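# Four arms lift the finial board onto the stand

## Task

Raise the board and set it on the stand so that all of its finials end up upright on the board, with the result holding once the robots let go.

## Robot and tools

Setup: four Kinova Gen3 arms (arm1, arm2, arm3, arm4), each ending in a five-fingered right hand with a wrist camera (arm1_cam_wrist to arm4_cam_wrist). A fixed overhead view is cam_high. All poses use one scene frame in metres, origin on the floor, +z up. Arm feet: arm1 (+0.479, +0.572, +0.747), arm2 (-0.482, +0.571, +0.742), arm3 (-0.479, -0.571, +0.762), arm4 (+0.479, -0.569, +0.814). Each foot faces its own +x. arm1/arm2 sit at +y facing roughly -y; arm3/arm4 sit at -y facing roughly +y. Table tops are at z=0.720. Reach is about 1.06 m from the joint-1 axis.

Hand geometry: the hand point lies 0.045 m in front of the palm. Its +z runs along straight fingers, +y points out of the palm, +x runs across the palm away from the thumb. Straight fingers extend 0.06 to 0.07 m past the point. A wrist bracket on the little-finger side sticks out up to 0.10 m across the palm and can collide. With the thumb turned in front of the palm, the hand wraps objects about 0.035 to 0.065 m thick; handles down to about 0.025 m also work.

Tool move: arguments arm1, arm2, arm3, arm4 (one object per arm, leave an arm out to send it nothing) and cameras (list of names, "all", or [] for none). Each arm object may hold:
- joints: a dict of absolute targets by name. joint1_rad to joint7_rad in radians (joint1, 3, 5, 7 range -6.283 to 6.283; joint2 -2.249 to 2.249; joint4 -2.579 to 2.579; joint6 -2.099 to 2.099). Hand keys are unitless from -1 to 1: hand_little, hand_ring, hand_middle, hand_index, hand_thumb_bend (+1 straight/open, -1 curled/closed), hand_thumb_turn (+1 beside the palm, -1 across in front of it). hand_force_limit (-1 to 1, mapping roughly 0 to 10 N at the fingertip, 15 N for thumb motors) and hand_speed (-0.96 to 1; full speed from +0.48 up) are settings, not motions.
- target: one list of seven numbers [x, y, z, qw, qx, qy, qz], an absolute pose of the hand point in the scene frame, written the way the result's hand line prints it. The hand travels a straight line toward it.
- speed: top hand speed for target, 0.002 to 0.5 m/s (default 0.25); rotation is capped at twice that in rad/s.
- min_time_s: 0.1 to 8 s, a lower bound on the duration of this arm's joint motions.
When target is given, joints may only contain hand keys plus the two settings; arm joint names there get the call refused. All arms in one call start together. Hand paths finish together and end after 10 s at most; no action exceeds 15 s. Paths do not avoid obstacles or other arms, may lag, drift, or overshoot speed near a stretched arm.

Tool wait: seconds (0 to 10), optional cameras. Commands nothing new.
Tool zoom_image: camera name and region [x0, y0, x1, y1] in image pixels (top-left origin, at most 504 by 504); only cameras in the latest images.
Tool show_instructions: no arguments, shows the reference pages.
Tool finished_scene: optional scene=1; final, the goal must already hold without the robots.

Reading results: "move" lists arms that got a motion; "as last shown" marks an uncommanded arm whose status reads "not commanded". Statuses: done (hand within 1 cm and 2 degrees, joints within tolerance), off_target (stopped short, maybe still pushing), time_out (gave up and holds in place), not_followed (a safety check blocked it; "joint command not followed" or "pose unreachable"). hand_stopped_by gives six words for little, ring, middle, index, thumb_bend, thumb_turn: moving, target, force, stalled or fault. The *_load_n values are fingertip forces in N (positive when pushed open); a lost grip drops them toward 0. Joint velocities are rad/s; "within noise" means at rest. Joint torques and Flange force (end-effector frame) reveal contacts and carried weight. hand_target is where the held joint targets would put the hand. A refused move or wait, or a stop during one, cancels the remaining move, wait and finished_scene calls in that reply.

Gripping: a finger motor only starts when its target changes by at least 0.002. It stops at its target or when load reaches hand_force_limit, then locks. The scene begins at hand_force_limit 0 and hand_speed -0.8; for a gentle hold use hand_speed -0.94 or lower. To grip harder, raise the limit and send a more-closed target than the reading; to release, send a more-open one.

Cautions: robots pressing hard on each other fail the scene, and closing a hand onto another arm's fingers counts as such a press. The safety check may react late and ignores fingers. Arms push on at contact, so back off after touching. Joint torque above 104.5 N m (joints 1 to 4) or 51.3 N m (joints 5 to 7), or straying over 5 degrees from plan, triggers a 10 s torque-fault stop; resend targets afterwards. Holding weight, stretching out or pushing at an unreachable pose heats motors (MOTOR HOT at 60 °C, OVER-TEMPERATURE FAULT at 75 °C, then resend keys marked limit_stop_at_motor_heat). Do not drop the board or finials even slightly, release moving parts, slam, or let anything leave the work area or reach the floor. Loose objects may get nudged occasionally by outside pushes, so check the cameras before finishing.

Each tool is called after "Emit:" as a command line: name --argument value for each argument, lists and objects as JSON in quotes; but a table of rows of numbers goes row by row, as --pt "numbers of a row", without its own name.

Reference images:

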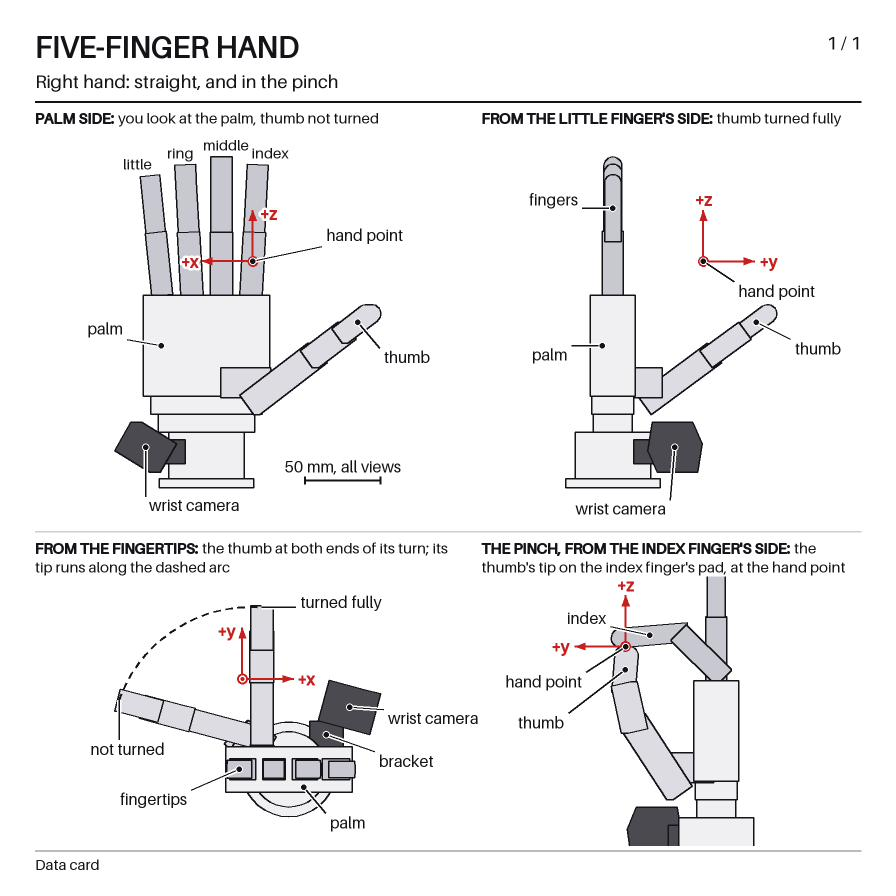

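## Session

Emit:
move

Scene clock: 0.00 s.
Joint torques (N m): no reading
Motor temperatures (°C): arm1=[35 35 29 32 42 44 46] | arm2=[33 35 29 30 44 38 43] | arm3=[36 29 32 33 42 44 39] | arm4=[32 36 31 29 45 35 44]
Flange force (N): no reading
Joint velocities: within noise
arm1.joint_positions: joint1_rad=+0.751 joint2_rad=-0.494 joint3_rad=-0.081 joint4_rad=+1.470 joint5_rad=-0.022 joint6_rad=+1.992 joint7_rad=-2.120 hand_little=+1.000 hand_ring=+1.000 hand_middle=+1.000 hand_index=+1.000 hand_thumb_turn=+1.000 hand_thumb_bend=+1.000 hand_force_limit=+0.000 hand_speed=-0.800
arm1.joint_status: not commanded
arm1.hand_stopped_by: target,target,target,target,target,target
arm1.little_load_n: 0.0
arm1.ring_load_n: 0.0
arm1.middle_load_n: 0.0
arm1.index_load_n: 0.0
arm1.thumb_bend_load_n: 0.0
arm1.thumb_turn_load_n: 0.0
arm1.hand: x=+0.3798 y=+0.4239 z=+1.2692 quat_wxyz=(-0.047, -0.985, -0.154, +0.067) (m; scene frame)
arm1.hand_target: x=+0.3798 y=+0.4239 z=+1.2692 quat_wxyz=(-0.047, -0.985, -0.154, +0.067) (m; scene frame)
arm1.hand_status: not commanded
arm2.joint_positions: joint1_rad=+0.807 joint2_rad=-0.445 joint3_rad=-0.117 joint4_rad=+1.482 joint5_rad=+0.006 joint6_rad=+1.955 joint7_rad=-2.047 hand_little=+1.000 hand_ring=+1.000 hand_middle=+1.000 hand_index=+1.000 hand_thumb_turn=+1.000 hand_thumb_bend=+1.000 hand_force_limit=+0.000 hand_speed=-0.800
arm2.joint_status: not commanded
arm2.hand_stopped_by: target,target,target,target,target,target
arm2.little_load_n: -0.5
arm2.ring_load_n: 0.0
arm2.middle_load_n: 0.0
arm2.index_load_n: 0.0
arm2.thumb_bend_load_n: 0.5
arm2.thumb_turn_load_n: 0.0
arm2.hand: x=-0.5853 y=+0.4064 z=+1.2539 quat_wxyz=(-0.027, -0.975, -0.211, +0.071) (m; scene frame)
arm2.hand_target: x=-0.5853 y=+0.4064 z=+1.2539 quat_wxyz=(-0.027, -0.975, -0.211, +0.071) (m; scene frame)
arm2.hand_status: not commanded
arm3.joint_positions: joint1_rad=-0.297 joint2_rad=-0.393 joint3_rad=-0.041 joint4_rad=+1.573 joint5_rad=-0.053 joint6_rad=+1.979 joint7_rad=-1.660 hand_little=+1.000 hand_ring=+1.000 hand_middle=+1.000 hand_index=+1.000 hand_thumb_turn=+1.000 hand_thumb_bend=+1.000 hand_force_limit=+0.000 hand_speed=-0.800
arm3.joint_status: not commanded
arm3.hand_stopped_by: target,target,target,target,target,target
arm3.little_load_n: 0.0
arm3.ring_load_n: 0.0
arm3.middle_load_n: 0.0
arm3.index_load_n: 0.5
arm3.thumb_bend_load_n: 0.0
arm3.thumb_turn_load_n: 0.0
arm3.hand: x=-0.5880 y=-0.4439 z=+1.2343 quat_wxyz=(+0.016, +0.808, -0.589, +0.000) (m; scene frame)
arm3.hand_target: x=-0.5880 y=-0.4439 z=+1.2343 quat_wxyz=(+0.016, +0.808, -0.589, +0.000) (m; scene frame)
arm3.hand_status: not commanded
arm4.joint_positions: joint1_rad=-0.296 joint2_rad=-0.405 joint3_rad=-0.095 joint4_rad=+1.498 joint5_rad=+0.012 joint6_rad=+1.950 joint7_rad=-2.053 hand_little=+1.000 hand_ring=+1.000 hand_middle=+1.000 hand_index=+1.000 hand_thumb_turn=+1.000 hand_thumb_bend=+1.000 hand_force_limit=+0.000 hand_speed=-0.800
arm4.joint_status: not commanded
arm4.hand_stopped_by: target,target,target,target,target,target
arm4.little_load_n: 0.0
arm4.ring_load_n: 0.0
arm4.middle_load_n: 0.0
arm4.index_load_n: 0.0
arm4.thumb_bend_load_n: 0.0
arm4.thumb_turn_load_n: 0.0
arm4.hand: x=+0.3787 y=-0.3976 z=+1.3139 quat_wxyz=(-0.039, +0.688, -0.724, -0.040) (m; scene frame)
arm4.hand_target: x=+0.3787 y=-0.3976 z=+1.3139 quat_wxyz=(-0.039, +0.688, -0.724, -0.040) (m; scene frame)
arm4.hand_status: not commanded
pictures: arm1_cam_wrist, arm2_cam_wrist, arm3_cam_wrist, arm4_cam_wrist, cam_high

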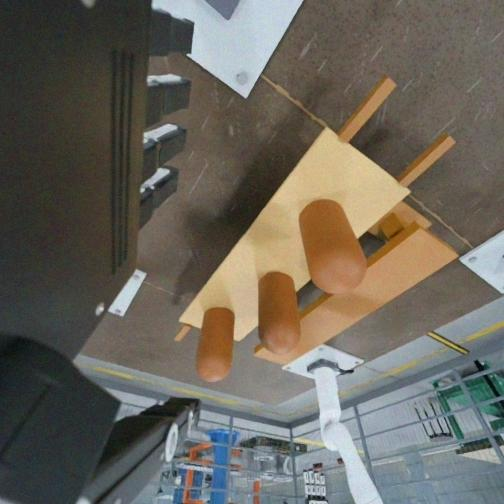

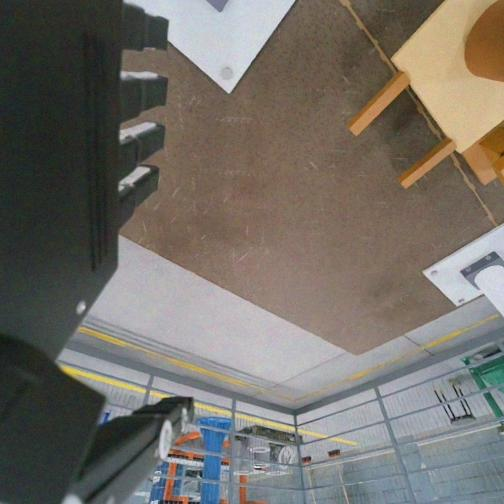

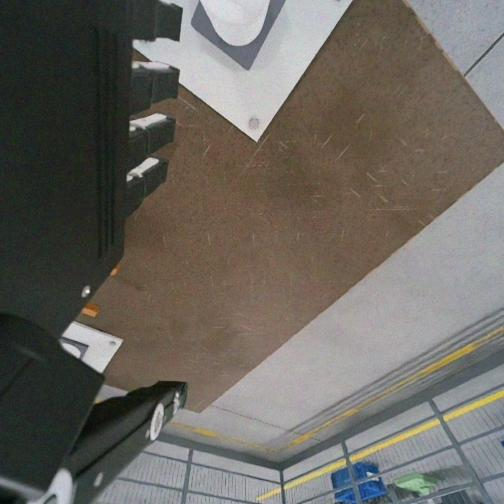

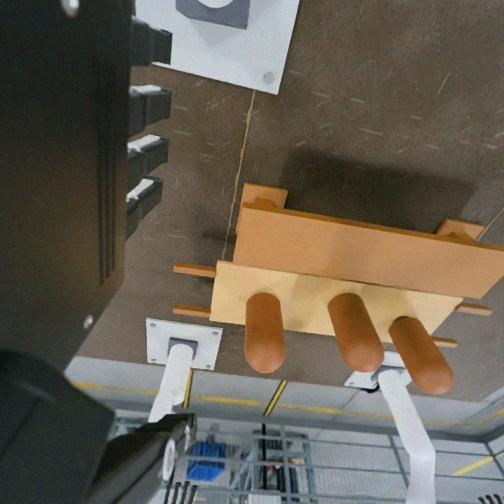

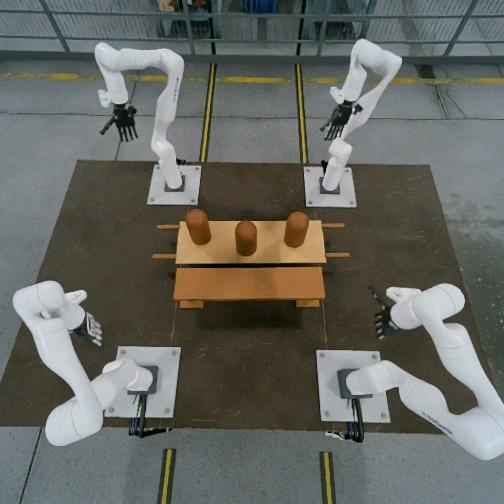

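Emit:
zoom_image --camera "cam_high" --region '[130, 180, 370, 330]'

Emit:
zoom_image --camera "arm4_cam_wrist" --region '[150, 150, 504, 420]'

Emit:
zoom_image --camera "arm1_cam_wrist" --region '[150, 50, 504, 400]'

Scaled by 2.100 from the camera's image (finer frame: 720x720).

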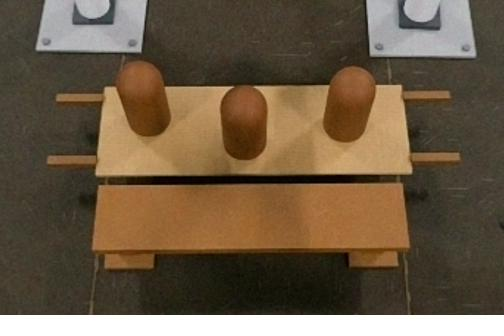

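Scaled by 1.424 from the camera's image (finer frame: 720x720).

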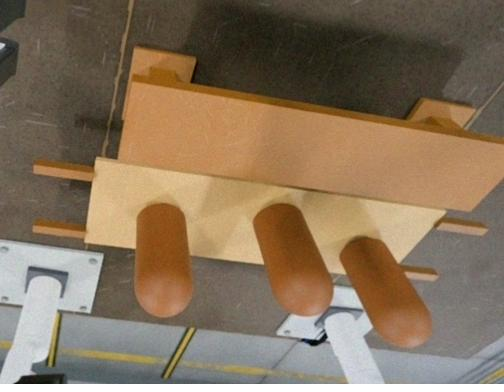

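Scaled by 1.424 from the camera's image (finer frame: 720x720).

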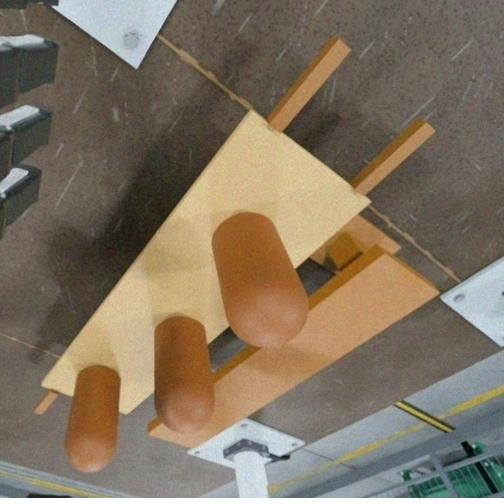

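Emit:
move --arm1 '{"target": [0.43, 0.19, 1.08, 0, 1, 0.014, 0], "speed": 0.25, "joints": {"hand_thumb_turn": -1, "hand_speed": 0.0}}' --arm2 '{"target": [-0.43, 0.223, 1.08, 0, -0.014, 1, 0], "speed": 0.25, "joints": {"hand_thumb_turn": -1, "hand_speed": 0.0}}' --arm3 '{"target": [-0.43, -0.15, 1.08, 0, -0.014, 1, 0], "speed": 0.25, "joints": {"hand_thumb_turn": -1, "hand_speed": 0.0}}' --arm4 '{"target": [0.43, -0.15, 1.08, 0, 1, 0.014, 0], "speed": 0.25, "joints": {"hand_thumb_turn": -1, "hand_speed": 0.0}}' --cameras '["all"]'

Scene clock: 19.37 s.
Joint torques (N m): arm1=[-0.54 -6.41 -0.92 -10.26 -0.07 0.51 -0.11] | arm2=[-1.7 -12.4 -0.32 -8.34 0.35 0 0.33] | arm3=[-1.42 -10.09 0.47 -6.68 0.51 0 -0.04] | arm4=[0.34 -15.63 0.88 -7.87 0 0.08 -0.21]
Motor temperatures (°C): arm1=[34 35 29 32 42 44 46] | arm2=[33 35 29 30 44 38 43] | arm3=[36 29 32 33 42 44 39] | arm4=[32 36 31 29 45 35 44]
Flange force (N): arm1=[-1.3 -7.7 7.7] | arm2=[2.2 1.8 1.4] | arm3=[-2.6 2.8 -2.9] | arm4=[-0.1 0.5 0.1]
move: arm1 done; arm2 done; arm3 done; arm4 done
Joint velocities: within noise
arm1.joint_positions: joint1_rad=+0.795 joint2_rad=+0.063 joint3_rad=-0.920 joint4_rad=+1.687 joint5_rad=+0.061 joint6_rad=+1.415 joint7_rad=-3.201 hand_little=+1.000 hand_ring=+1.000 hand_middle=+1.000 hand_index=+1.000 hand_thumb_turn=-1.000 hand_thumb_bend=+1.000 hand_force_limit=+0.000 hand_speed=+0.000
arm1.joint_status: all done
arm1.hand_stopped_by: target,target,target,target,target,target
arm1.little_load_n: -0.5
arm1.ring_load_n: 0.0
arm1.middle_load_n: 0.0
arm1.index_load_n: 0.0
arm1.thumb_bend_load_n: 0.0
arm1.thumb_turn_load_n: 0.0
arm1.hand: x=+0.4300 y=+0.1900 z=+1.0800 quat_wxyz=(+0.000, -1.000, -0.014, +0.000)
arm1.hand_target: x=+0.4300 y=+0.1900 z=+1.0800 quat_wxyz=(+0.000, -1.000, -0.014, +0.000)
arm1.hand_status: done (0.000 m and 0.0 deg from the pose sent, 0.305 m and 18.7 deg at the start)
arm2.joint_positions: joint1_rad=+0.104 joint2_rad=+0.244 joint3_rad=-0.263 joint4_rad=+1.441 joint5_rad=+0.070 joint6_rad=+1.467 joint7_rad=-0.163 hand_little=+1.000 hand_ring=+1.000 hand_middle=+1.000 hand_index=+1.000 hand_thumb_turn=-1.000 hand_thumb_bend=+1.000 hand_force_limit=+0.000 hand_speed=+0.000
arm2.joint_status: all done
arm2.hand_stopped_by: target,target,target,target,target,target
arm2.little_load_n: 0.0
arm2.ring_load_n: 0.0
arm2.middle_load_n: 0.0
arm2.index_load_n: 0.0
arm2.thumb_bend_load_n: 0.0
arm2.thumb_turn_load_n: 0.0
arm2.hand: x=-0.4300 y=+0.2230 z=+1.0800 quat_wxyz=(+0.000, +0.014, -1.000, +0.000)
arm2.hand_target: x=-0.4300 y=+0.2230 z=+1.0800 quat_wxyz=(+0.000, +0.014, -1.000, +0.000)
arm2.hand_status: done (0.000 m and 0.0 deg from the pose sent, 0.297 m and 157.3 deg at the start)
arm3.joint_positions: joint1_rad=+0.042 joint2_rad=+0.126 joint3_rad=-0.003 joint4_rad=+1.645 joint5_rad=-0.003 joint6_rad=+1.373 joint7_rad=-3.119 hand_little=+1.000 hand_ring=+1.000 hand_middle=+1.000 hand_index=+1.000 hand_thumb_turn=-1.000 hand_thumb_bend=+1.000 hand_force_limit=+0.000 hand_speed=+0.000
arm3.joint_status: all done
arm3.hand_stopped_by: target,target,target,target,target,target
arm3.little_load_n: 0.0
arm3.ring_load_n: 0.0
arm3.middle_load_n: 0.0
arm3.index_load_n: 0.0
arm3.thumb_bend_load_n: 0.0
arm3.thumb_turn_load_n: 0.0
arm3.hand: x=-0.4300 y=-0.1500 z=+1.0800 quat_wxyz=(+0.000, +0.014, -1.000, +0.000)
arm3.hand_target: x=-0.4300 y=-0.1500 z=+1.0800 quat_wxyz=(+0.000, +0.014, -1.000, +0.000)
arm3.hand_status: done (0.000 m and 0.0 deg from the pose sent, 0.368 m and 106.3 deg at the start)
arm4.joint_positions: joint1_rad=-0.252 joint2_rad=+0.449 joint3_rad=+0.330 joint4_rad=+1.399 joint5_rad=-0.145 joint6_rad=+1.320 joint7_rad=+0.061 hand_little=+1.000 hand_ring=+1.000 hand_middle=+1.000 hand_index=+1.000 hand_thumb_turn=-1.000 hand_thumb_bend=+1.000 hand_force_limit=+0.000 hand_speed=+0.000
arm4.joint_status: all done
arm4.hand_stopped_by: target,target,target,target,target,target
arm4.little_load_n: 0.0
arm4.ring_load_n: 0.0
arm4.middle_load_n: 0.0
arm4.index_load_n: -0.5
arm4.thumb_bend_load_n: 0.0
arm4.thumb_turn_load_n: 0.0
arm4.hand: x=+0.4300 y=-0.1500 z=+1.0800 quat_wxyz=(+0.000, +1.000, +0.014, +0.000)
arm4.hand_target: x=+0.4300 y=-0.1500 z=+1.0800 quat_wxyz=(+0.000, +1.000, +0.014, +0.000)
arm4.hand_status: done (0.000 m and 0.0 deg from the pose sent, 0.344 m and 94.7 deg at the start)
pictures: arm1_cam_wrist, arm2_cam_wrist, arm3_cam_wrist, arm4_cam_wrist, cam_high
arm1_cam_wrist: T_world_to_cam=[[0.31367, -0.94846, -0.04518, 0.09902], [-0.80131, -0.28993, 0.5233, -0.1641], [-0.50943, -0.12794, -0.85095, 1.27738]] pos_world=[0.48818, 0.20977, 1.17734]
arm2_cam_wrist: T_world_to_cam=[[-0.29644, 0.95487, 0.01881, -0.35666], [0.8084, 0.24038, 0.53731, -0.29274], [0.50854, 0.17449, -0.84318, 1.20119]] pos_world=[-0.47993, 0.20133, 1.17682]
arm3_cam_wrist: T_world_to_cam=[[-0.32626, 0.94527, -0.00387, 0.01004], [0.79098, 0.27524, 0.54644, -0.21833], [0.5176, 0.17522, -0.83749, 1.27074]] pos_world=[-0.48176, -0.17206, 1.18358]
arm4_cam_wrist: T_world_to_cam=[[0.28975, -0.95659, 0.03131, -0.30031], [-0.83348, -0.23611, 0.49957, -0.2109], [-0.47049, -0.17084, -0.86571, 1.22728]] pos_world=[0.48866, -0.1274, 1.17722]

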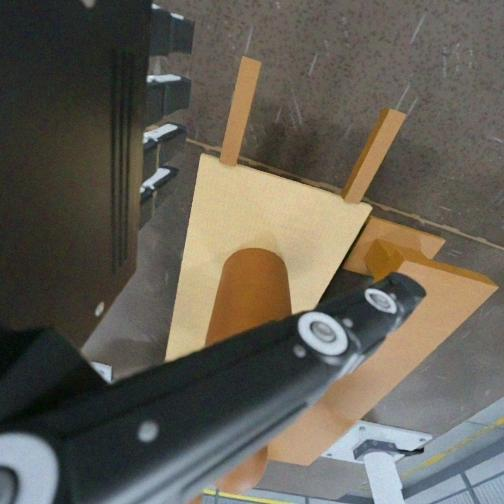

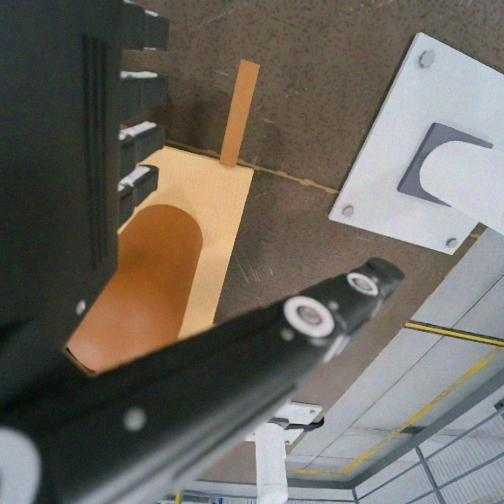

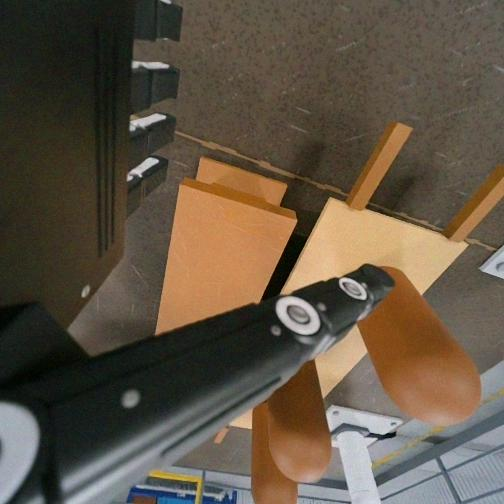

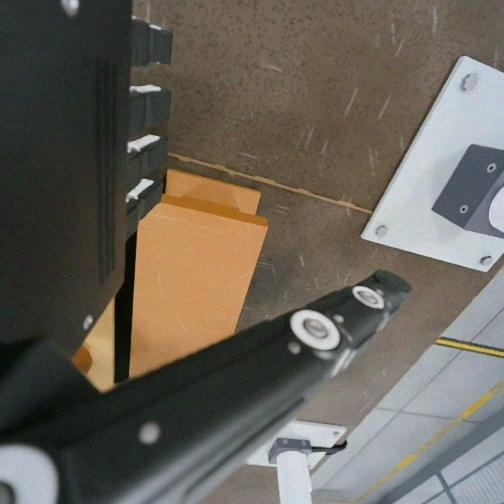

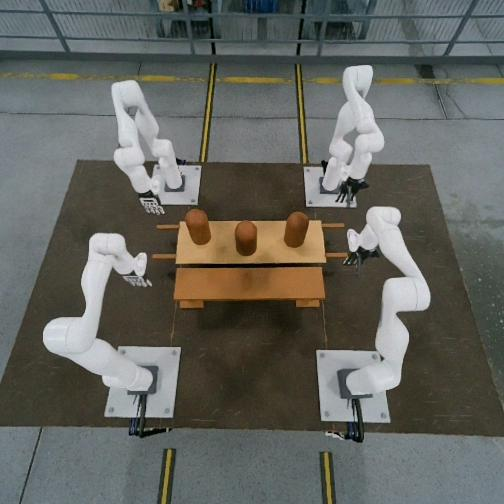

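Emit:
zoom_image --camera "arm1_cam_wrist" --region '[160, 40, 504, 384]'

Emit:
zoom_image --camera "arm3_cam_wrist" --region '[160, 100, 504, 340]'

Scaled by 1.465 from the camera's image (finer frame: 720x720).

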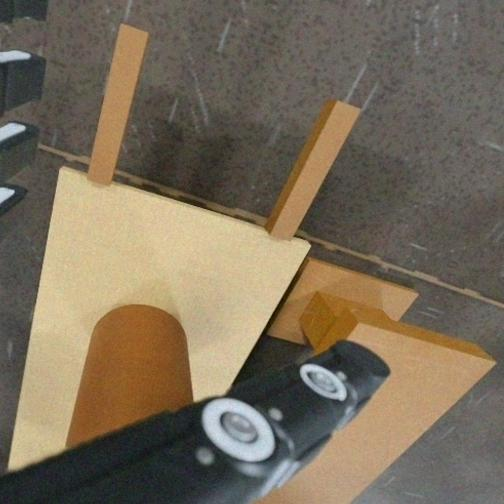

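Scaled by 1.465 from the camera's image (finer frame: 720x720).

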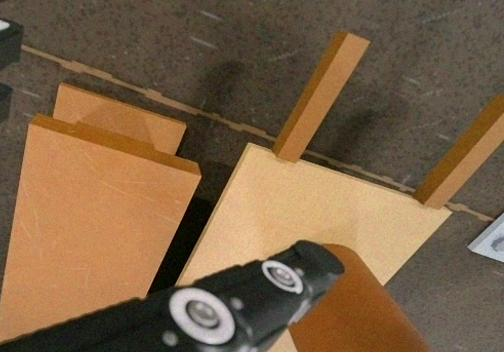

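Emit:
move --arm1 '{"joints": {"joint1_rad": -0.045, "joint2_rad": 0.028, "joint3_rad": 0, "joint4_rad": 1.705, "joint5_rad": 0, "joint6_rad": 1.409, "joint7_rad": -3.114}, "min_time_s": 4}' --arm2 '{"joints": {"joint1_rad": 0.021, "joint2_rad": 0.229, "joint3_rad": 0, "joint4_rad": 1.4525, "joint5_rad": 0, "joint6_rad": 1.46, "joint7_rad": 0.018}, "min_time_s": 4}' --arm4 '{"joints": {"joint1_rad": 0.051, "joint2_rad": 0.429, "joint3_rad": 0, "joint4_rad": 1.398, "joint5_rad": 0, "joint6_rad": 1.315, "joint7_rad": 0.028}, "min_time_s": 4}' --cameras '["all"]'

Scene clock: 29.10 s.
Joint torques (N m): arm1=[-0.59 -8.46 -0.57 -10.37 -0.07 0.63 -0.12] | arm2=[-1.73 -12.26 0.15 -8.29 0.29 0.01 0.37] | arm3=[-1.45 -10.07 0.45 -6.65 0.51 -0.01 -0.03] | arm4=[0.39 -15.85 -0.32 -8 -0.01 0.02 -0.22]
Motor temperatures (°C): arm1=[34 35 29 32 42 44 46] | arm2=[33 35 29 30 44 38 43] | arm3=[36 29 32 33 42 44 39] | arm4=[32 36 31 30 45 35 44]
Flange force (N): arm1=[-1.4 -6.2 8.6] | arm2=[2.0 1.0 1.2] | arm3=[-2.6 2.9 -3.1] | arm4=[-0.1 0.3 0.1]
move: arm1 done; arm2 done; arm4 done
Joint velocities: within noise
arm1.joint_positions: joint1_rad=-0.045 joint2_rad=+0.028 joint3_rad=+0.000 joint4_rad=+1.705 joint5_rad=+0.000 joint6_rad=+1.409 joint7_rad=-3.114 hand_little=+1.000 hand_ring=+1.000 hand_middle=+1.000 hand_index=+1.000 hand_thumb_turn=-1.000 hand_thumb_bend=+1.000 hand_force_limit=+0.000 hand_speed=+0.000
arm1.joint_status: all done
arm1.hand_stopped_by: target,target,target,target,target,target
arm1.little_load_n: 0.0
arm1.ring_load_n: 0.0
arm1.middle_load_n: 0.0
arm1.index_load_n: 0.0
arm1.thumb_bend_load_n: 0.0
arm1.thumb_turn_load_n: 0.0
arm1.hand: x=+0.4217 y=+0.1882 z=+1.0783 quat_wxyz=(+0.001, -1.000, -0.013, -0.005)
arm1.hand_target: x=+0.4217 y=+0.1882 z=+1.0783 quat_wxyz=(+0.001, -1.000, -0.013, -0.005)
arm1.hand_status: not commanded
arm2.joint_positions: joint1_rad=+0.021 joint2_rad=+0.229 joint3_rad=+0.000 joint4_rad=+1.453 joint5_rad=+0.000 joint6_rad=+1.460 joint7_rad=+0.018 hand_little=+1.000 hand_ring=+1.000 hand_middle=+1.000 hand_index=+1.000 hand_thumb_turn=-1.000 hand_thumb_bend=+1.000 hand_force_limit=+0.000 hand_speed=+0.000
arm2.joint_status: all done
arm2.hand_stopped_by: target,target,target,target,target,target
arm2.little_load_n: 0.0
arm2.ring_load_n: 0.0
arm2.middle_load_n: 0.0
arm2.index_load_n: 0.0
arm2.thumb_bend_load_n: 0.0
arm2.thumb_turn_load_n: 0.0
arm2.hand: x=-0.4756 y=+0.2241 z=+1.0806 quat_wxyz=(-0.003, +0.014, -1.000, +0.001)
arm2.hand_target: x=-0.4756 y=+0.2241 z=+1.0806 quat_wxyz=(-0.003, +0.014, -1.000, +0.001)
arm2.hand_status: not commanded
arm3: as last shown
arm3.middle_load_n: -0.5
arm4.joint_positions: joint1_rad=+0.051 joint2_rad=+0.429 joint3_rad=+0.000 joint4_rad=+1.398 joint5_rad=+0.000 joint6_rad=+1.315 joint7_rad=+0.028 hand_little=+1.000 hand_ring=+1.000 hand_middle=+1.000 hand_index=+1.000 hand_thumb_turn=-1.000 hand_thumb_bend=+1.000 hand_force_limit=+0.000 hand_speed=+0.000
arm4.joint_status: all done
arm4.hand_stopped_by: target,target,target,target,target,target
arm4.little_load_n: 0.0
arm4.ring_load_n: 0.0
arm4.middle_load_n: 0.0
arm4.index_load_n: 0.0
arm4.thumb_bend_load_n: 0.0
arm4.thumb_turn_load_n: 0.0
arm4.hand: x=+0.4748 y=-0.1521 z=+1.0808 quat_wxyz=(-0.001, +1.000, +0.014, +0.000)
arm4.hand_target: x=+0.4748 y=-0.1521 z=+1.0808 quat_wxyz=(-0.001, +1.000, +0.014, +0.000)
arm4.hand_status: not commanded
pictures: arm1_cam_wrist, arm2_cam_wrist, arm3_cam_wrist, arm4_cam_wrist, cam_high
arm1_cam_wrist: T_world_to_cam=[[0.31299, -0.94872, -0.04439, 0.0993], [-0.80665, -0.29021, 0.51487, -0.1589], [-0.50135, -0.12534, -0.85612, 1.27322]] pos_world=[0.47907, 0.20767, 1.17625]
arm2_cam_wrist: T_world_to_cam=[[-0.29734, 0.95465, 0.01527, -0.36779], [0.80444, 0.24188, 0.54256, -0.26434], [0.51426, 0.17361, -0.83988, 1.22412]] pos_world=[-0.52622, 0.20254, 1.17715]
arm3_cam_wrist: T_world_to_cam=[[-0.32626, 0.94527, -0.00387, 0.01004], [0.79098, 0.27524, 0.54644, -0.21833], [0.5176, 0.17522, -0.83749, 1.27074]] pos_world=[-0.48176, -0.17206, 1.18358]
arm4_cam_wrist: T_world_to_cam=[[0.28988, -0.95664, 0.02854, -0.31245], [-0.83298, -0.2375, 0.49973, -0.17503], [-0.47128, -0.16864, -0.86571, 1.24932]] pos_world=[0.53356, -0.12979, 1.17793]

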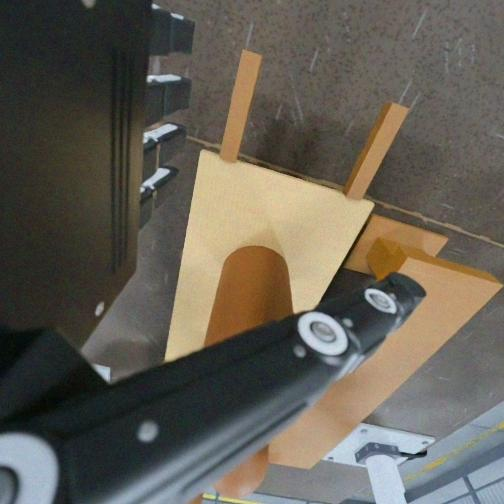

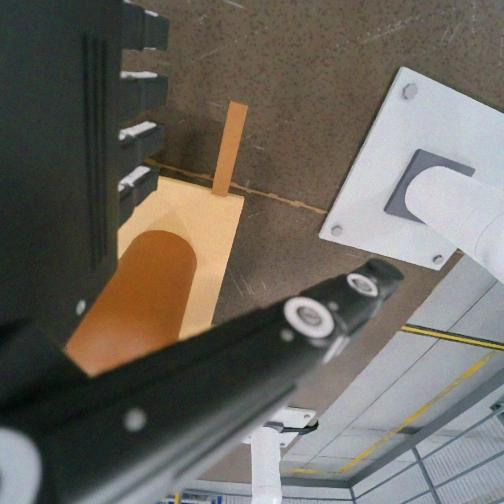

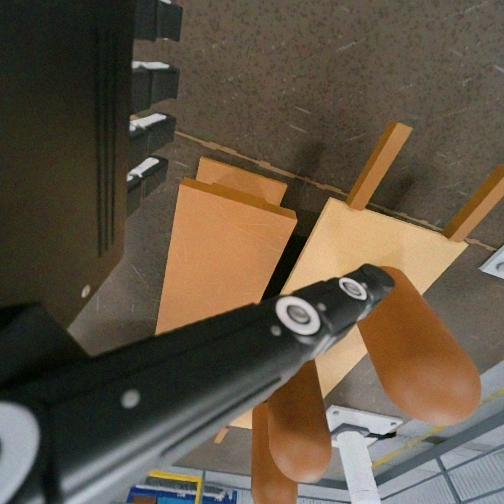

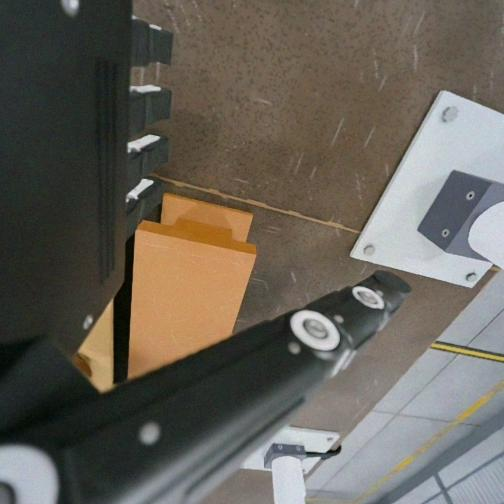

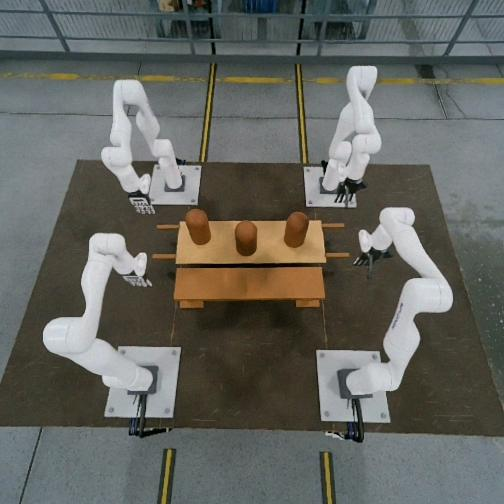

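Emit:
move --arm1 '{"target": [0.43, 0.19, 0.95, 0, 1, 0.014, 0], "speed": 0.15}' --arm2 '{"target": [-0.43, 0.223, 0.95, 0, -0.014, 1, 0], "speed": 0.15}' --arm3 '{"target": [-0.43, 0.04, 0.95, 0, -0.014, 1, 0], "speed": 0.15}' --arm4 '{"target": [0.43, 0.01, 0.95, 0, 1, 0.014, 0], "speed": 0.15}' --cameras '["all"]'

Scene clock: 32.57 s.
Joint torques (N m): arm1=[-0.49 -9.3 -0.47 -9.01 -0.06 0.6 -0.09] | arm2=[-1.74 -13.17 0.09 -7.32 0.31 0.04 0.35] | arm3=[-1.37 -18.65 0.72 -6.3 0.52 0 -0.05] | arm4=[0.39 -22.84 -0.07 -7.95 -0.04 0.09 -0.23]
Motor temperatures (°C): arm1=[34 35 29 32 41 44 46] | arm2=[33 35 29 30 44 38 43] | arm3=[36 29 32 33 42 44 39] | arm4=[32 36 31 30 45 35 44]
Flange force (N): arm1=[-1.2 -6.7 6.5] | arm2=[2.5 0.7 1.0] | arm3=[-2.9 4.6 -2.2] | arm4=[-0.3 1.9 -0.2]
move: arm1 done; arm2 done; arm3 done; arm4 done
Joint velocities: within noise
arm1.joint_positions: joint1_rad=-0.061 joint2_rad=+0.139 joint3_rad=-0.018 joint4_rad=+2.024 joint5_rad=+0.015 joint6_rad=+0.976 joint7_rad=-3.154 hand_little=+1.000 hand_ring=+1.000 hand_middle=+1.000 hand_index=+1.000 hand_thumb_turn=-1.000 hand_thumb_bend=+1.000 hand_force_limit=+0.000 hand_speed=+0.000
arm1.joint_status: not commanded
arm1.hand_stopped_by: target,target,target,target,target,target
arm1.little_load_n: 0.0
arm1.ring_load_n: 0.0
arm1.middle_load_n: 0.0
arm1.index_load_n: 0.0
arm1.thumb_bend_load_n: 0.0
arm1.thumb_turn_load_n: 0.0
arm1.hand: x=+0.4300 y=+0.1900 z=+0.9500 quat_wxyz=(+0.000, -1.000, -0.014, +0.000)
arm1.hand_target: x=+0.4300 y=+0.1900 z=+0.9500 quat_wxyz=(+0.000, -1.000, -0.014, +0.000)
arm1.hand_status: done (0.000 m and 0.0 deg from the pose sent, 0.129 m and 0.6 deg at the start)
arm2.joint_positions: joint1_rad=-0.065 joint2_rad=+0.329 joint3_rad=-0.037 joint4_rad=+1.754 joint5_rad=+0.021 joint6_rad=+1.062 joint7_rad=-0.115 hand_little=+1.000 hand_ring=+1.000 hand_middle=+1.000 hand_index=+1.000 hand_thumb_turn=-1.000 hand_thumb_bend=+1.000 hand_force_limit=+0.000 hand_speed=+0.000
arm2.joint_status: not commanded
arm2.hand_stopped_by: target,target,target,target,target,target
arm2.little_load_n: -0.5
arm2.ring_load_n: 0.0
arm2.middle_load_n: 0.0
arm2.index_load_n: 0.0
arm2.thumb_bend_load_n: 0.0
arm2.thumb_turn_load_n: 0.0
arm2.hand: x=-0.4300 y=+0.2230 z=+0.9500 quat_wxyz=(+0.000, +0.014, -1.000, +0.000)
arm2.hand_target: x=-0.4300 y=+0.2230 z=+0.9500 quat_wxyz=(+0.000, +0.014, -1.000, +0.000)
arm2.hand_status: done (0.000 m and 0.0 deg from the pose sent, 0.138 m and 0.4 deg at the start)
arm3.joint_positions: joint1_rad=+0.039 joint2_rad=+0.654 joint3_rad=+0.003 joint4_rad=+1.273 joint5_rad=-0.006 joint6_rad=+1.217 joint7_rad=-3.115 hand_little=+1.000 hand_ring=+1.000 hand_middle=+1.000 hand_index=+1.000 hand_thumb_turn=-1.000 hand_thumb_bend=+1.000 hand_force_limit=+0.000 hand_speed=+0.000
arm3.joint_status: not commanded
arm3.hand_stopped_by: target,target,target,target,target,target
arm3.little_load_n: 0.0
arm3.ring_load_n: 0.0
arm3.middle_load_n: 0.0
arm3.index_load_n: 0.0
arm3.thumb_bend_load_n: 0.0
arm3.thumb_turn_load_n: -0.5
arm3.hand: x=-0.4300 y=+0.0400 z=+0.9500 quat_wxyz=(+0.000, +0.014, -1.000, +0.000)
arm3.hand_target: x=-0.4300 y=+0.0400 z=+0.9500 quat_wxyz=(+0.000, +0.014, -1.000, +0.000)
arm3.hand_status: done (0.000 m and 0.0 deg from the pose sent, 0.230 m and 0.0 deg at the start)
arm4.joint_positions: joint1_rad=-0.020 joint2_rad=+0.931 joint3_rad=+0.002 joint4_rad=+0.897 joint5_rad=-0.001 joint6_rad=+1.317 joint7_rad=-0.041 hand_little=+1.000 hand_ring=+1.000 hand_middle=+1.000 hand_index=+1.000 hand_thumb_turn=-1.000 hand_thumb_bend=+1.000 hand_force_limit=+0.000 hand_speed=+0.000
arm4.joint_status: not commanded
arm4.hand_stopped_by: target,target,target,target,target,target
arm4.little_load_n: 0.0
arm4.ring_load_n: 0.0
arm4.middle_load_n: 0.0
arm4.index_load_n: 0.0
arm4.thumb_bend_load_n: 0.0
arm4.thumb_turn_load_n: 0.0
arm4.hand: x=+0.4300 y=+0.0100 z=+0.9500 quat_wxyz=(+0.000, +1.000, +0.014, +0.000)
arm4.hand_target: x=+0.4300 y=+0.0100 z=+0.9500 quat_wxyz=(+0.000, +1.000, +0.014, +0.000)
arm4.hand_status: done (0.000 m and 0.0 deg from the pose sent, 0.213 m and 0.2 deg at the start)
pictures: arm1_cam_wrist, arm2_cam_wrist, arm3_cam_wrist, arm4_cam_wrist, cam_high
arm1_cam_wrist: T_world_to_cam=[[0.31374, -0.94843, -0.04523, 0.09313], [-0.80128, -0.29002, 0.52329, -0.09598], [-0.50943, -0.12794, -0.85095, 1.16681]] pos_world=[0.48827, 0.20977, 1.04734]
arm2_cam_wrist: T_world_to_cam=[[-0.29641, 0.95487, 0.01895, -0.35434], [0.80839, 0.24028, 0.53737, -0.22294], [0.50857, 0.1746, -0.84313, 1.09153]] pos_world=[-0.47993, 0.20133, 1.04682]
arm3_cam_wrist: T_world_to_cam=[[-0.32627, 0.94527, -0.00384, -0.1701], [0.79102, 0.27525, 0.54638, -0.1995], [0.51753, 0.17523, -0.83753, 1.12859]] pos_world=[-0.48176, 0.01794, 1.05358]
arm4_cam_wrist: T_world_to_cam=[[0.28967, -0.95661, 0.03135, -0.1432], [-0.8335, -0.23602, 0.49957, -0.10816], [-0.47049, -0.17084, -0.86571, 1.14207]] pos_world=[0.48866, 0.0326, 1.04722]

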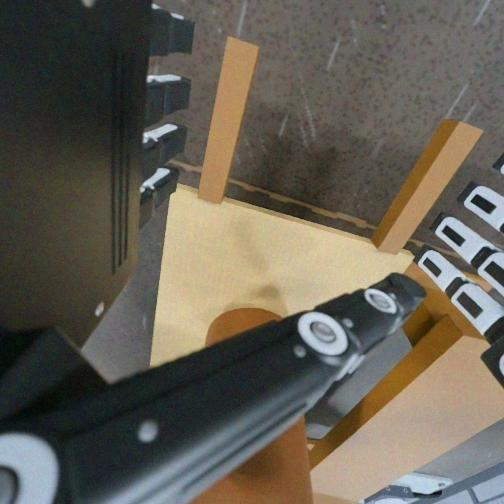

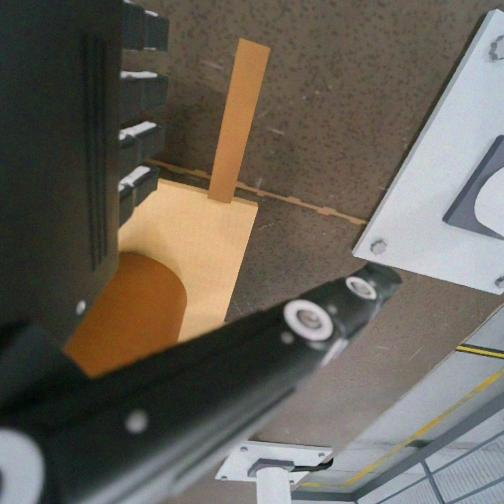

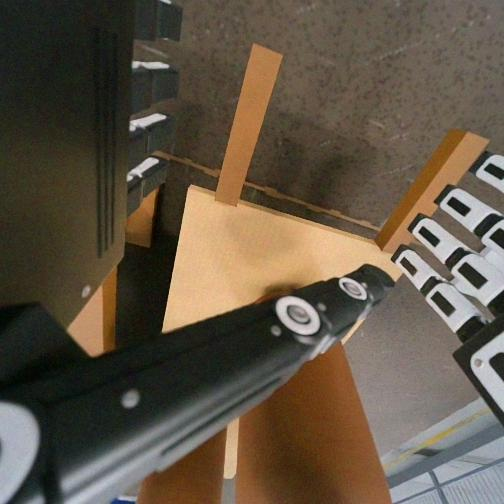

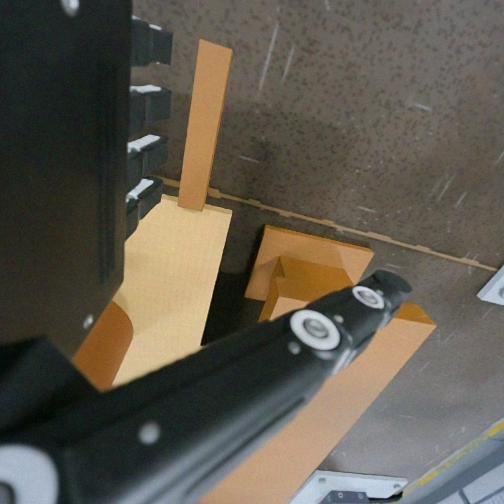

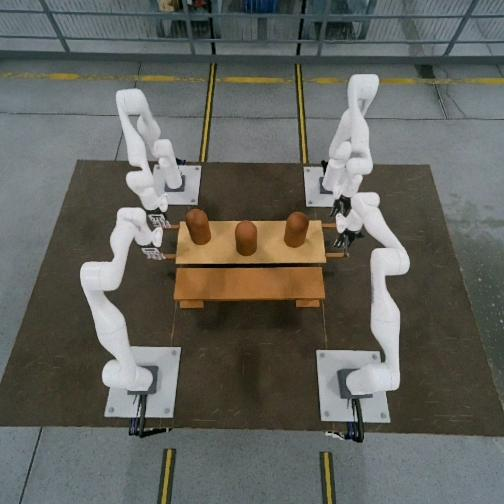

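Emit:
zoom_image --camera "arm1_cam_wrist" --region '[150, 20, 500, 270]'

Emit:
zoom_image --camera "arm2_cam_wrist" --region '[110, 20, 360, 270]'

Emit:
zoom_image --camera "arm3_cam_wrist" --region '[110, 20, 500, 270]'

Emit:
zoom_image --camera "arm4_cam_wrist" --region '[110, 20, 460, 370]'

Scaled by 1.440 from the camera's image (finer frame: 720x720).

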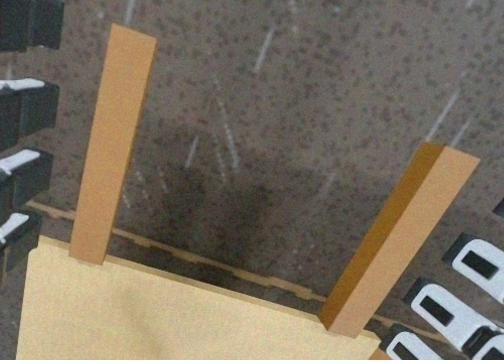

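Scaled by 2.016 from the camera's image (finer frame: 720x720).

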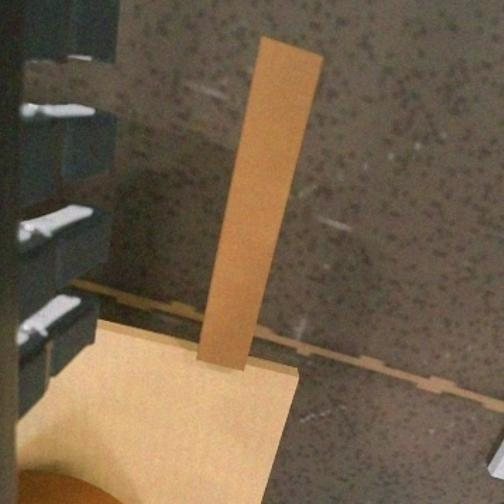

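Scaled by 1.292 from the camera's image (finer frame: 720x720).

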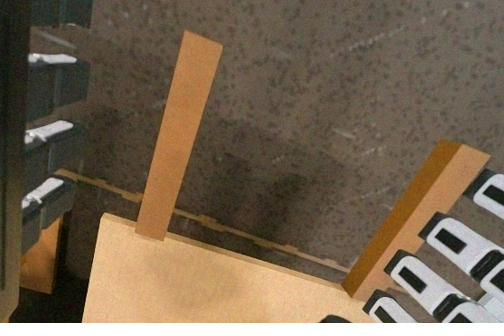

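Scaled by 1.440 from the camera's image (finer frame: 720x720).

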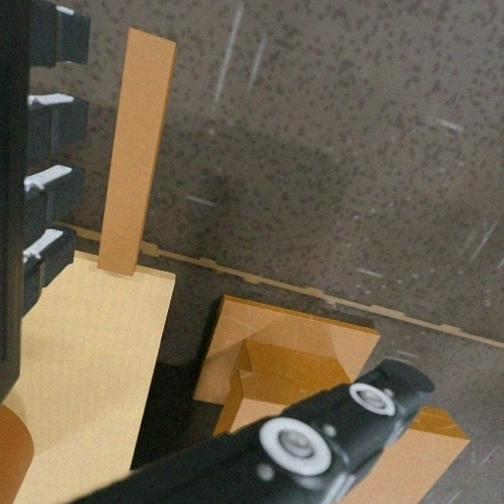

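Emit:
move --arm1 '{"target": [0.43, 0.202, 0.905, 0, 1, 0.017, 0], "speed": 0.1}' --arm2 '{"target": [-0.43, 0.231, 0.905, 0, -0.017, 1, 0], "speed": 0.1}' --arm3 '{"target": [-0.43, 0.0515, 0.905, 0, -0.017, 1, 0], "speed": 0.1}' --arm4 '{"target": [0.43, 0.025, 0.905, 0, 1, 0.017, 0], "speed": 0.1}' --cameras '["all"]'

Emit:
zoom_image --camera "arm1_cam_wrist" --region '[100, 0, 350, 250]'

Emit:
zoom_image --camera "arm2_cam_wrist" --region '[100, 0, 350, 250]'

Emit:
zoom_image --camera "arm3_cam_wrist" --region '[100, 0, 350, 250]'

Emit:
zoom_image --camera "arm4_cam_wrist" --region '[100, 0, 350, 250]'

Scene clock: 38.43 s.
Joint torques (N m): arm1=[-0.57 -9.44 -0.38 -8.18 -0.04 0.56 -0.11] | arm2=[-1.74 -13.28 0.1 -6.67 0.33 0 0.34] | arm3=[-1.37 -19.37 0.7 -6.04 0.53 -0.01 -0.05] | arm4=[0.27 -23.55 -0.09 -7.9 -0.03 0.05 -0.25]
Motor temperatures (°C): arm1=[34 35 29 32 41 44 46] | arm2=[33 35 29 30 44 38 43] | arm3=[36 29 32 33 42 44 39] | arm4=[32 36 31 30 45 35 44]
Flange force (N): arm1=[-1.3 -7.0 6.0] | arm2=[2.8 0.8 0.8] | arm3=[-3.0 4.5 -1.8] | arm4=[-0.1 2.5 -0.4]
move: arm1 done; arm2 done; arm3 done; arm4 done
Joint velocities: within noise
arm1.joint_positions: joint1_rad=-0.058 joint2_rad=+0.191 joint3_rad=-0.020 joint4_rad=+2.142 joint5_rad=+0.019 joint6_rad=+0.807 joint7_rad=-3.152 hand_little=+1.000 hand_ring=+1.000 hand_middle=+1.000 hand_index=+1.000 hand_thumb_turn=-1.000 hand_thumb_bend=+1.000 hand_force_limit=+0.000 hand_speed=+0.000
arm1.joint_status: not commanded
arm1.hand_stopped_by: target,target,target,target,target,target
arm1.little_load_n: 0.0
arm1.ring_load_n: 0.0
arm1.middle_load_n: 0.0
arm1.index_load_n: 0.0
arm1.thumb_bend_load_n: 0.0
arm1.thumb_turn_load_n: 0.0
arm1.hand: x=+0.4300 y=+0.2020 z=+0.9050 quat_wxyz=(+0.000, -1.000, -0.017, +0.000)
arm1.hand_target: x=+0.4300 y=+0.2020 z=+0.9050 quat_wxyz=(+0.000, -1.000, -0.017, +0.000)
arm1.hand_status: done (0.000 m and 0.0 deg from the pose sent, 0.047 m and 0.3 deg at the start)
arm2.joint_positions: joint1_rad=-0.066 joint2_rad=+0.374 joint3_rad=-0.040 joint4_rad=+1.856 joint5_rad=+0.027 joint6_rad=+0.915 joint7_rad=-0.117 hand_little=+1.000 hand_ring=+1.000 hand_middle=+1.000 hand_index=+1.000 hand_thumb_turn=-1.000 hand_thumb_bend=+1.000 hand_force_limit=+0.000 hand_speed=+0.000
arm2.joint_status: not commanded
arm2.hand_stopped_by: target,target,target,target,target,target
arm2.little_load_n: 0.0
arm2.ring_load_n: 0.0
arm2.middle_load_n: 0.0
arm2.index_load_n: 0.0
arm2.thumb_bend_load_n: 0.0
arm2.thumb_turn_load_n: 0.0
arm2.hand: x=-0.4300 y=+0.2310 z=+0.9050 quat_wxyz=(+0.000, +0.017, -1.000, +0.000)
arm2.hand_target: x=-0.4300 y=+0.2310 z=+0.9050 quat_wxyz=(+0.000, +0.017, -1.000, +0.000)
arm2.hand_status: done (0.000 m and 0.0 deg from the pose sent, 0.046 m and 0.3 deg at the start)
arm3.joint_positions: joint1_rad=+0.041 joint2_rad=+0.724 joint3_rad=+0.001 joint4_rad=+1.295 joint5_rad=-0.005 joint6_rad=+1.125 joint7_rad=-3.110 hand_little=+1.000 hand_ring=+1.000 hand_middle=+1.000 hand_index=+1.000 hand_thumb_turn=-1.000 hand_thumb_bend=+1.000 hand_force_limit=+0.000 hand_speed=+0.000
arm3.joint_status: not commanded
arm3.hand_stopped_by: target,target,target,target,target,target
arm3.little_load_n: 0.0
arm3.ring_load_n: 0.0
arm3.middle_load_n: 0.0
arm3.index_load_n: 0.0
arm3.thumb_bend_load_n: 0.0
arm3.thumb_turn_load_n: 0.0
arm3.hand: x=-0.4300 y=+0.0515 z=+0.9050 quat_wxyz=(+0.000, +0.017, -1.000, +0.000)
arm3.hand_target: x=-0.4300 y=+0.0515 z=+0.9050 quat_wxyz=(+0.000, +0.017, -1.000, +0.000)
arm3.hand_status: done (0.000 m and 0.0 deg from the pose sent, 0.046 m and 0.3 deg at the start)
arm4.joint_positions: joint1_rad=-0.018 joint2_rad=+1.014 joint3_rad=+0.001 joint4_rad=+0.867 joint5_rad=+0.000 joint6_rad=+1.264 joint7_rad=-0.035 hand_little=+1.000 hand_ring=+1.000 hand_middle=+1.000 hand_index=+1.000 hand_thumb_turn=-1.000 hand_thumb_bend=+1.000 hand_force_limit=+0.000 hand_speed=+0.000
arm4.joint_status: not commanded
arm4.hand_stopped_by: target,target,target,target,target,target
arm4.little_load_n: -0.5
arm4.ring_load_n: 0.0
arm4.middle_load_n: 0.0
arm4.index_load_n: 0.0
arm4.thumb_bend_load_n: 0.0
arm4.thumb_turn_load_n: 0.0
arm4.hand: x=+0.4300 y=+0.0250 z=+0.9050 quat_wxyz=(+0.000, +1.000, +0.017, +0.000)
arm4.hand_target: x=+0.4300 y=+0.0250 z=+0.9050 quat_wxyz=(+0.000, +1.000, +0.017, +0.000)
arm4.hand_status: done (0.000 m and 0.0 deg from the pose sent, 0.047 m and 0.3 deg at the start)
pictures: arm1_cam_wrist, arm2_cam_wrist, arm3_cam_wrist, arm4_cam_wrist, cam_high
arm1_cam_wrist: T_world_to_cam=[[0.31944, -0.94653, -0.04525, 0.09965], [-0.79954, -0.29485, 0.52327, -0.06878], [-0.50863, -0.13097, -0.85097, 1.13029]] pos_world=[0.48807, 0.22208, 1.00234]
arm2_cam_wrist: T_world_to_cam=[[-0.30223, 0.95305, 0.01888, -0.36317], [0.8069, 0.24524, 0.53736, -0.20245], [0.50751, 0.17764, -0.84314, 1.05104]] pos_world=[-0.4798, 0.20906, 1.00182]
arm3_cam_wrist: T_world_to_cam=[[-0.33198, 0.94328, -0.00384, -0.18344], [0.78932, 0.28002, 0.54641, -0.17908], [0.51649, 0.17836, -0.83751, 1.08827]] pos_world=[-0.48163, 0.02907, 1.00858]
arm4_cam_wrist: T_world_to_cam=[[0.29546, -0.95484, 0.03138, -0.13004], [-0.83206, -0.24105, 0.49957, -0.08263], [-0.46945, -0.17371, -0.8657, 1.1053]] pos_world=[0.48854, 0.04791, 1.00222]

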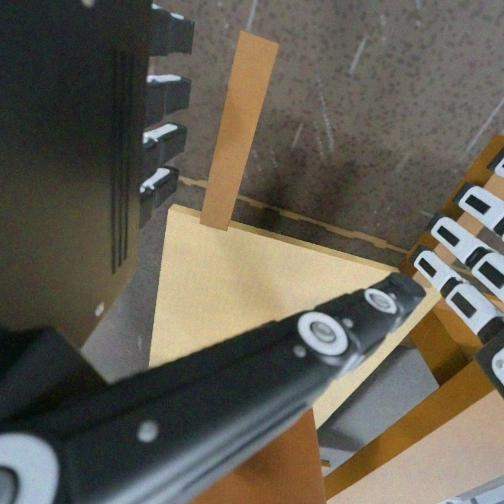

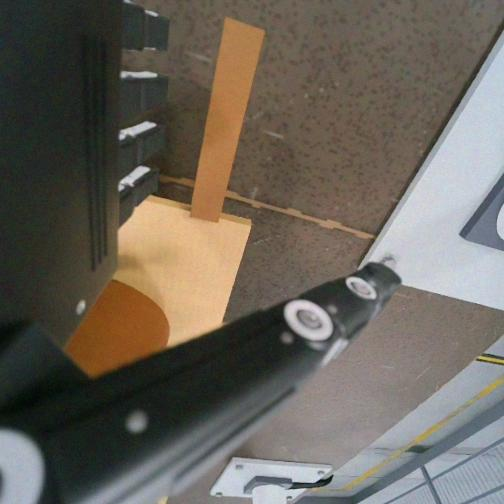

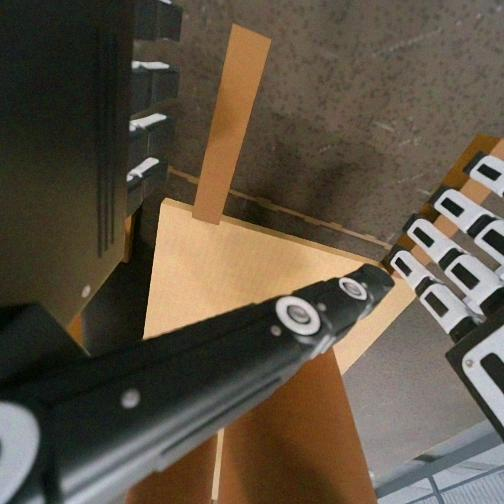

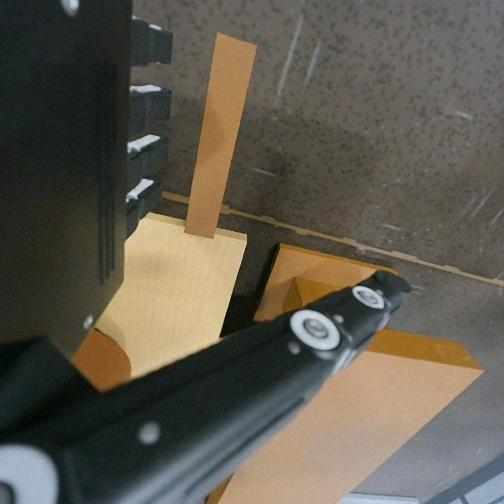

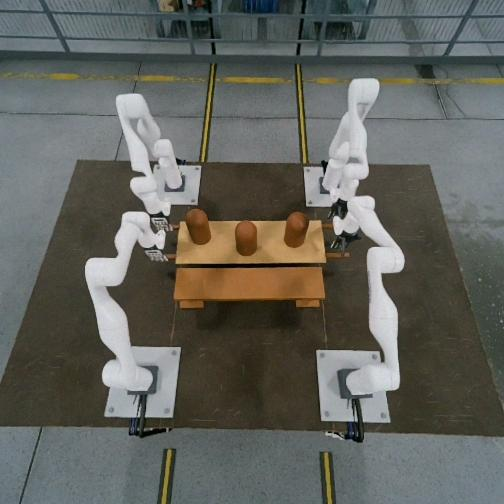

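Scaled by 2.016 from the camera's image (finer frame: 720x720).

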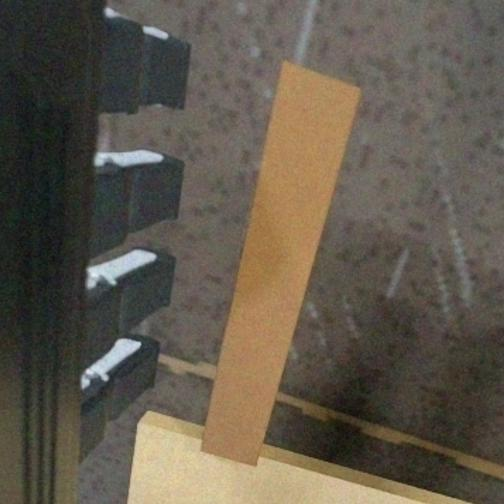

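Scaled by 2.016 from the camera's image (finer frame: 720x720).

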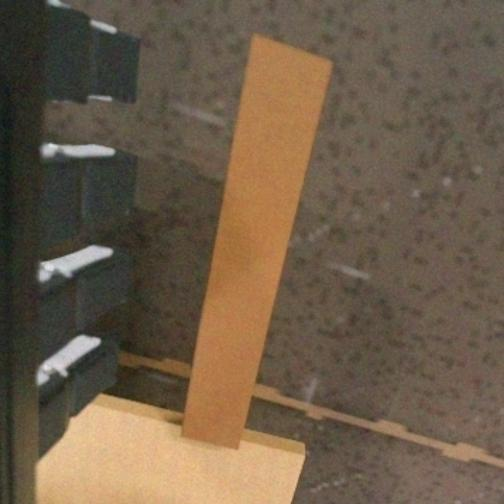

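Scaled by 2.016 from the camera's image (finer frame: 720x720).

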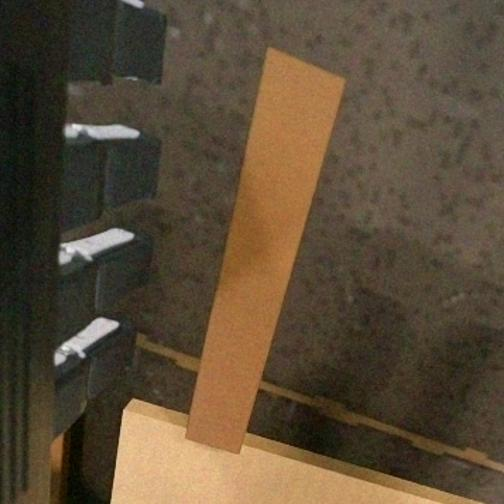

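Scaled by 2.016 from the camera's image (finer frame: 720x720).

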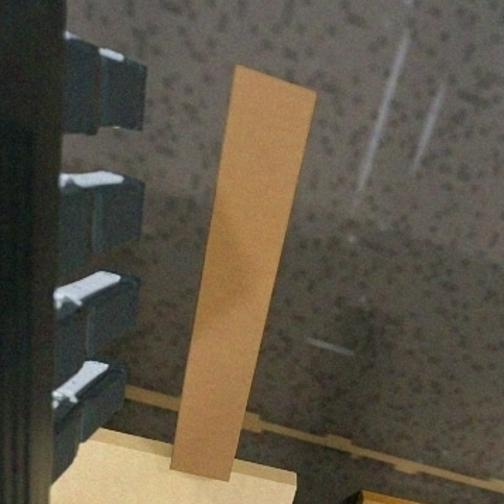

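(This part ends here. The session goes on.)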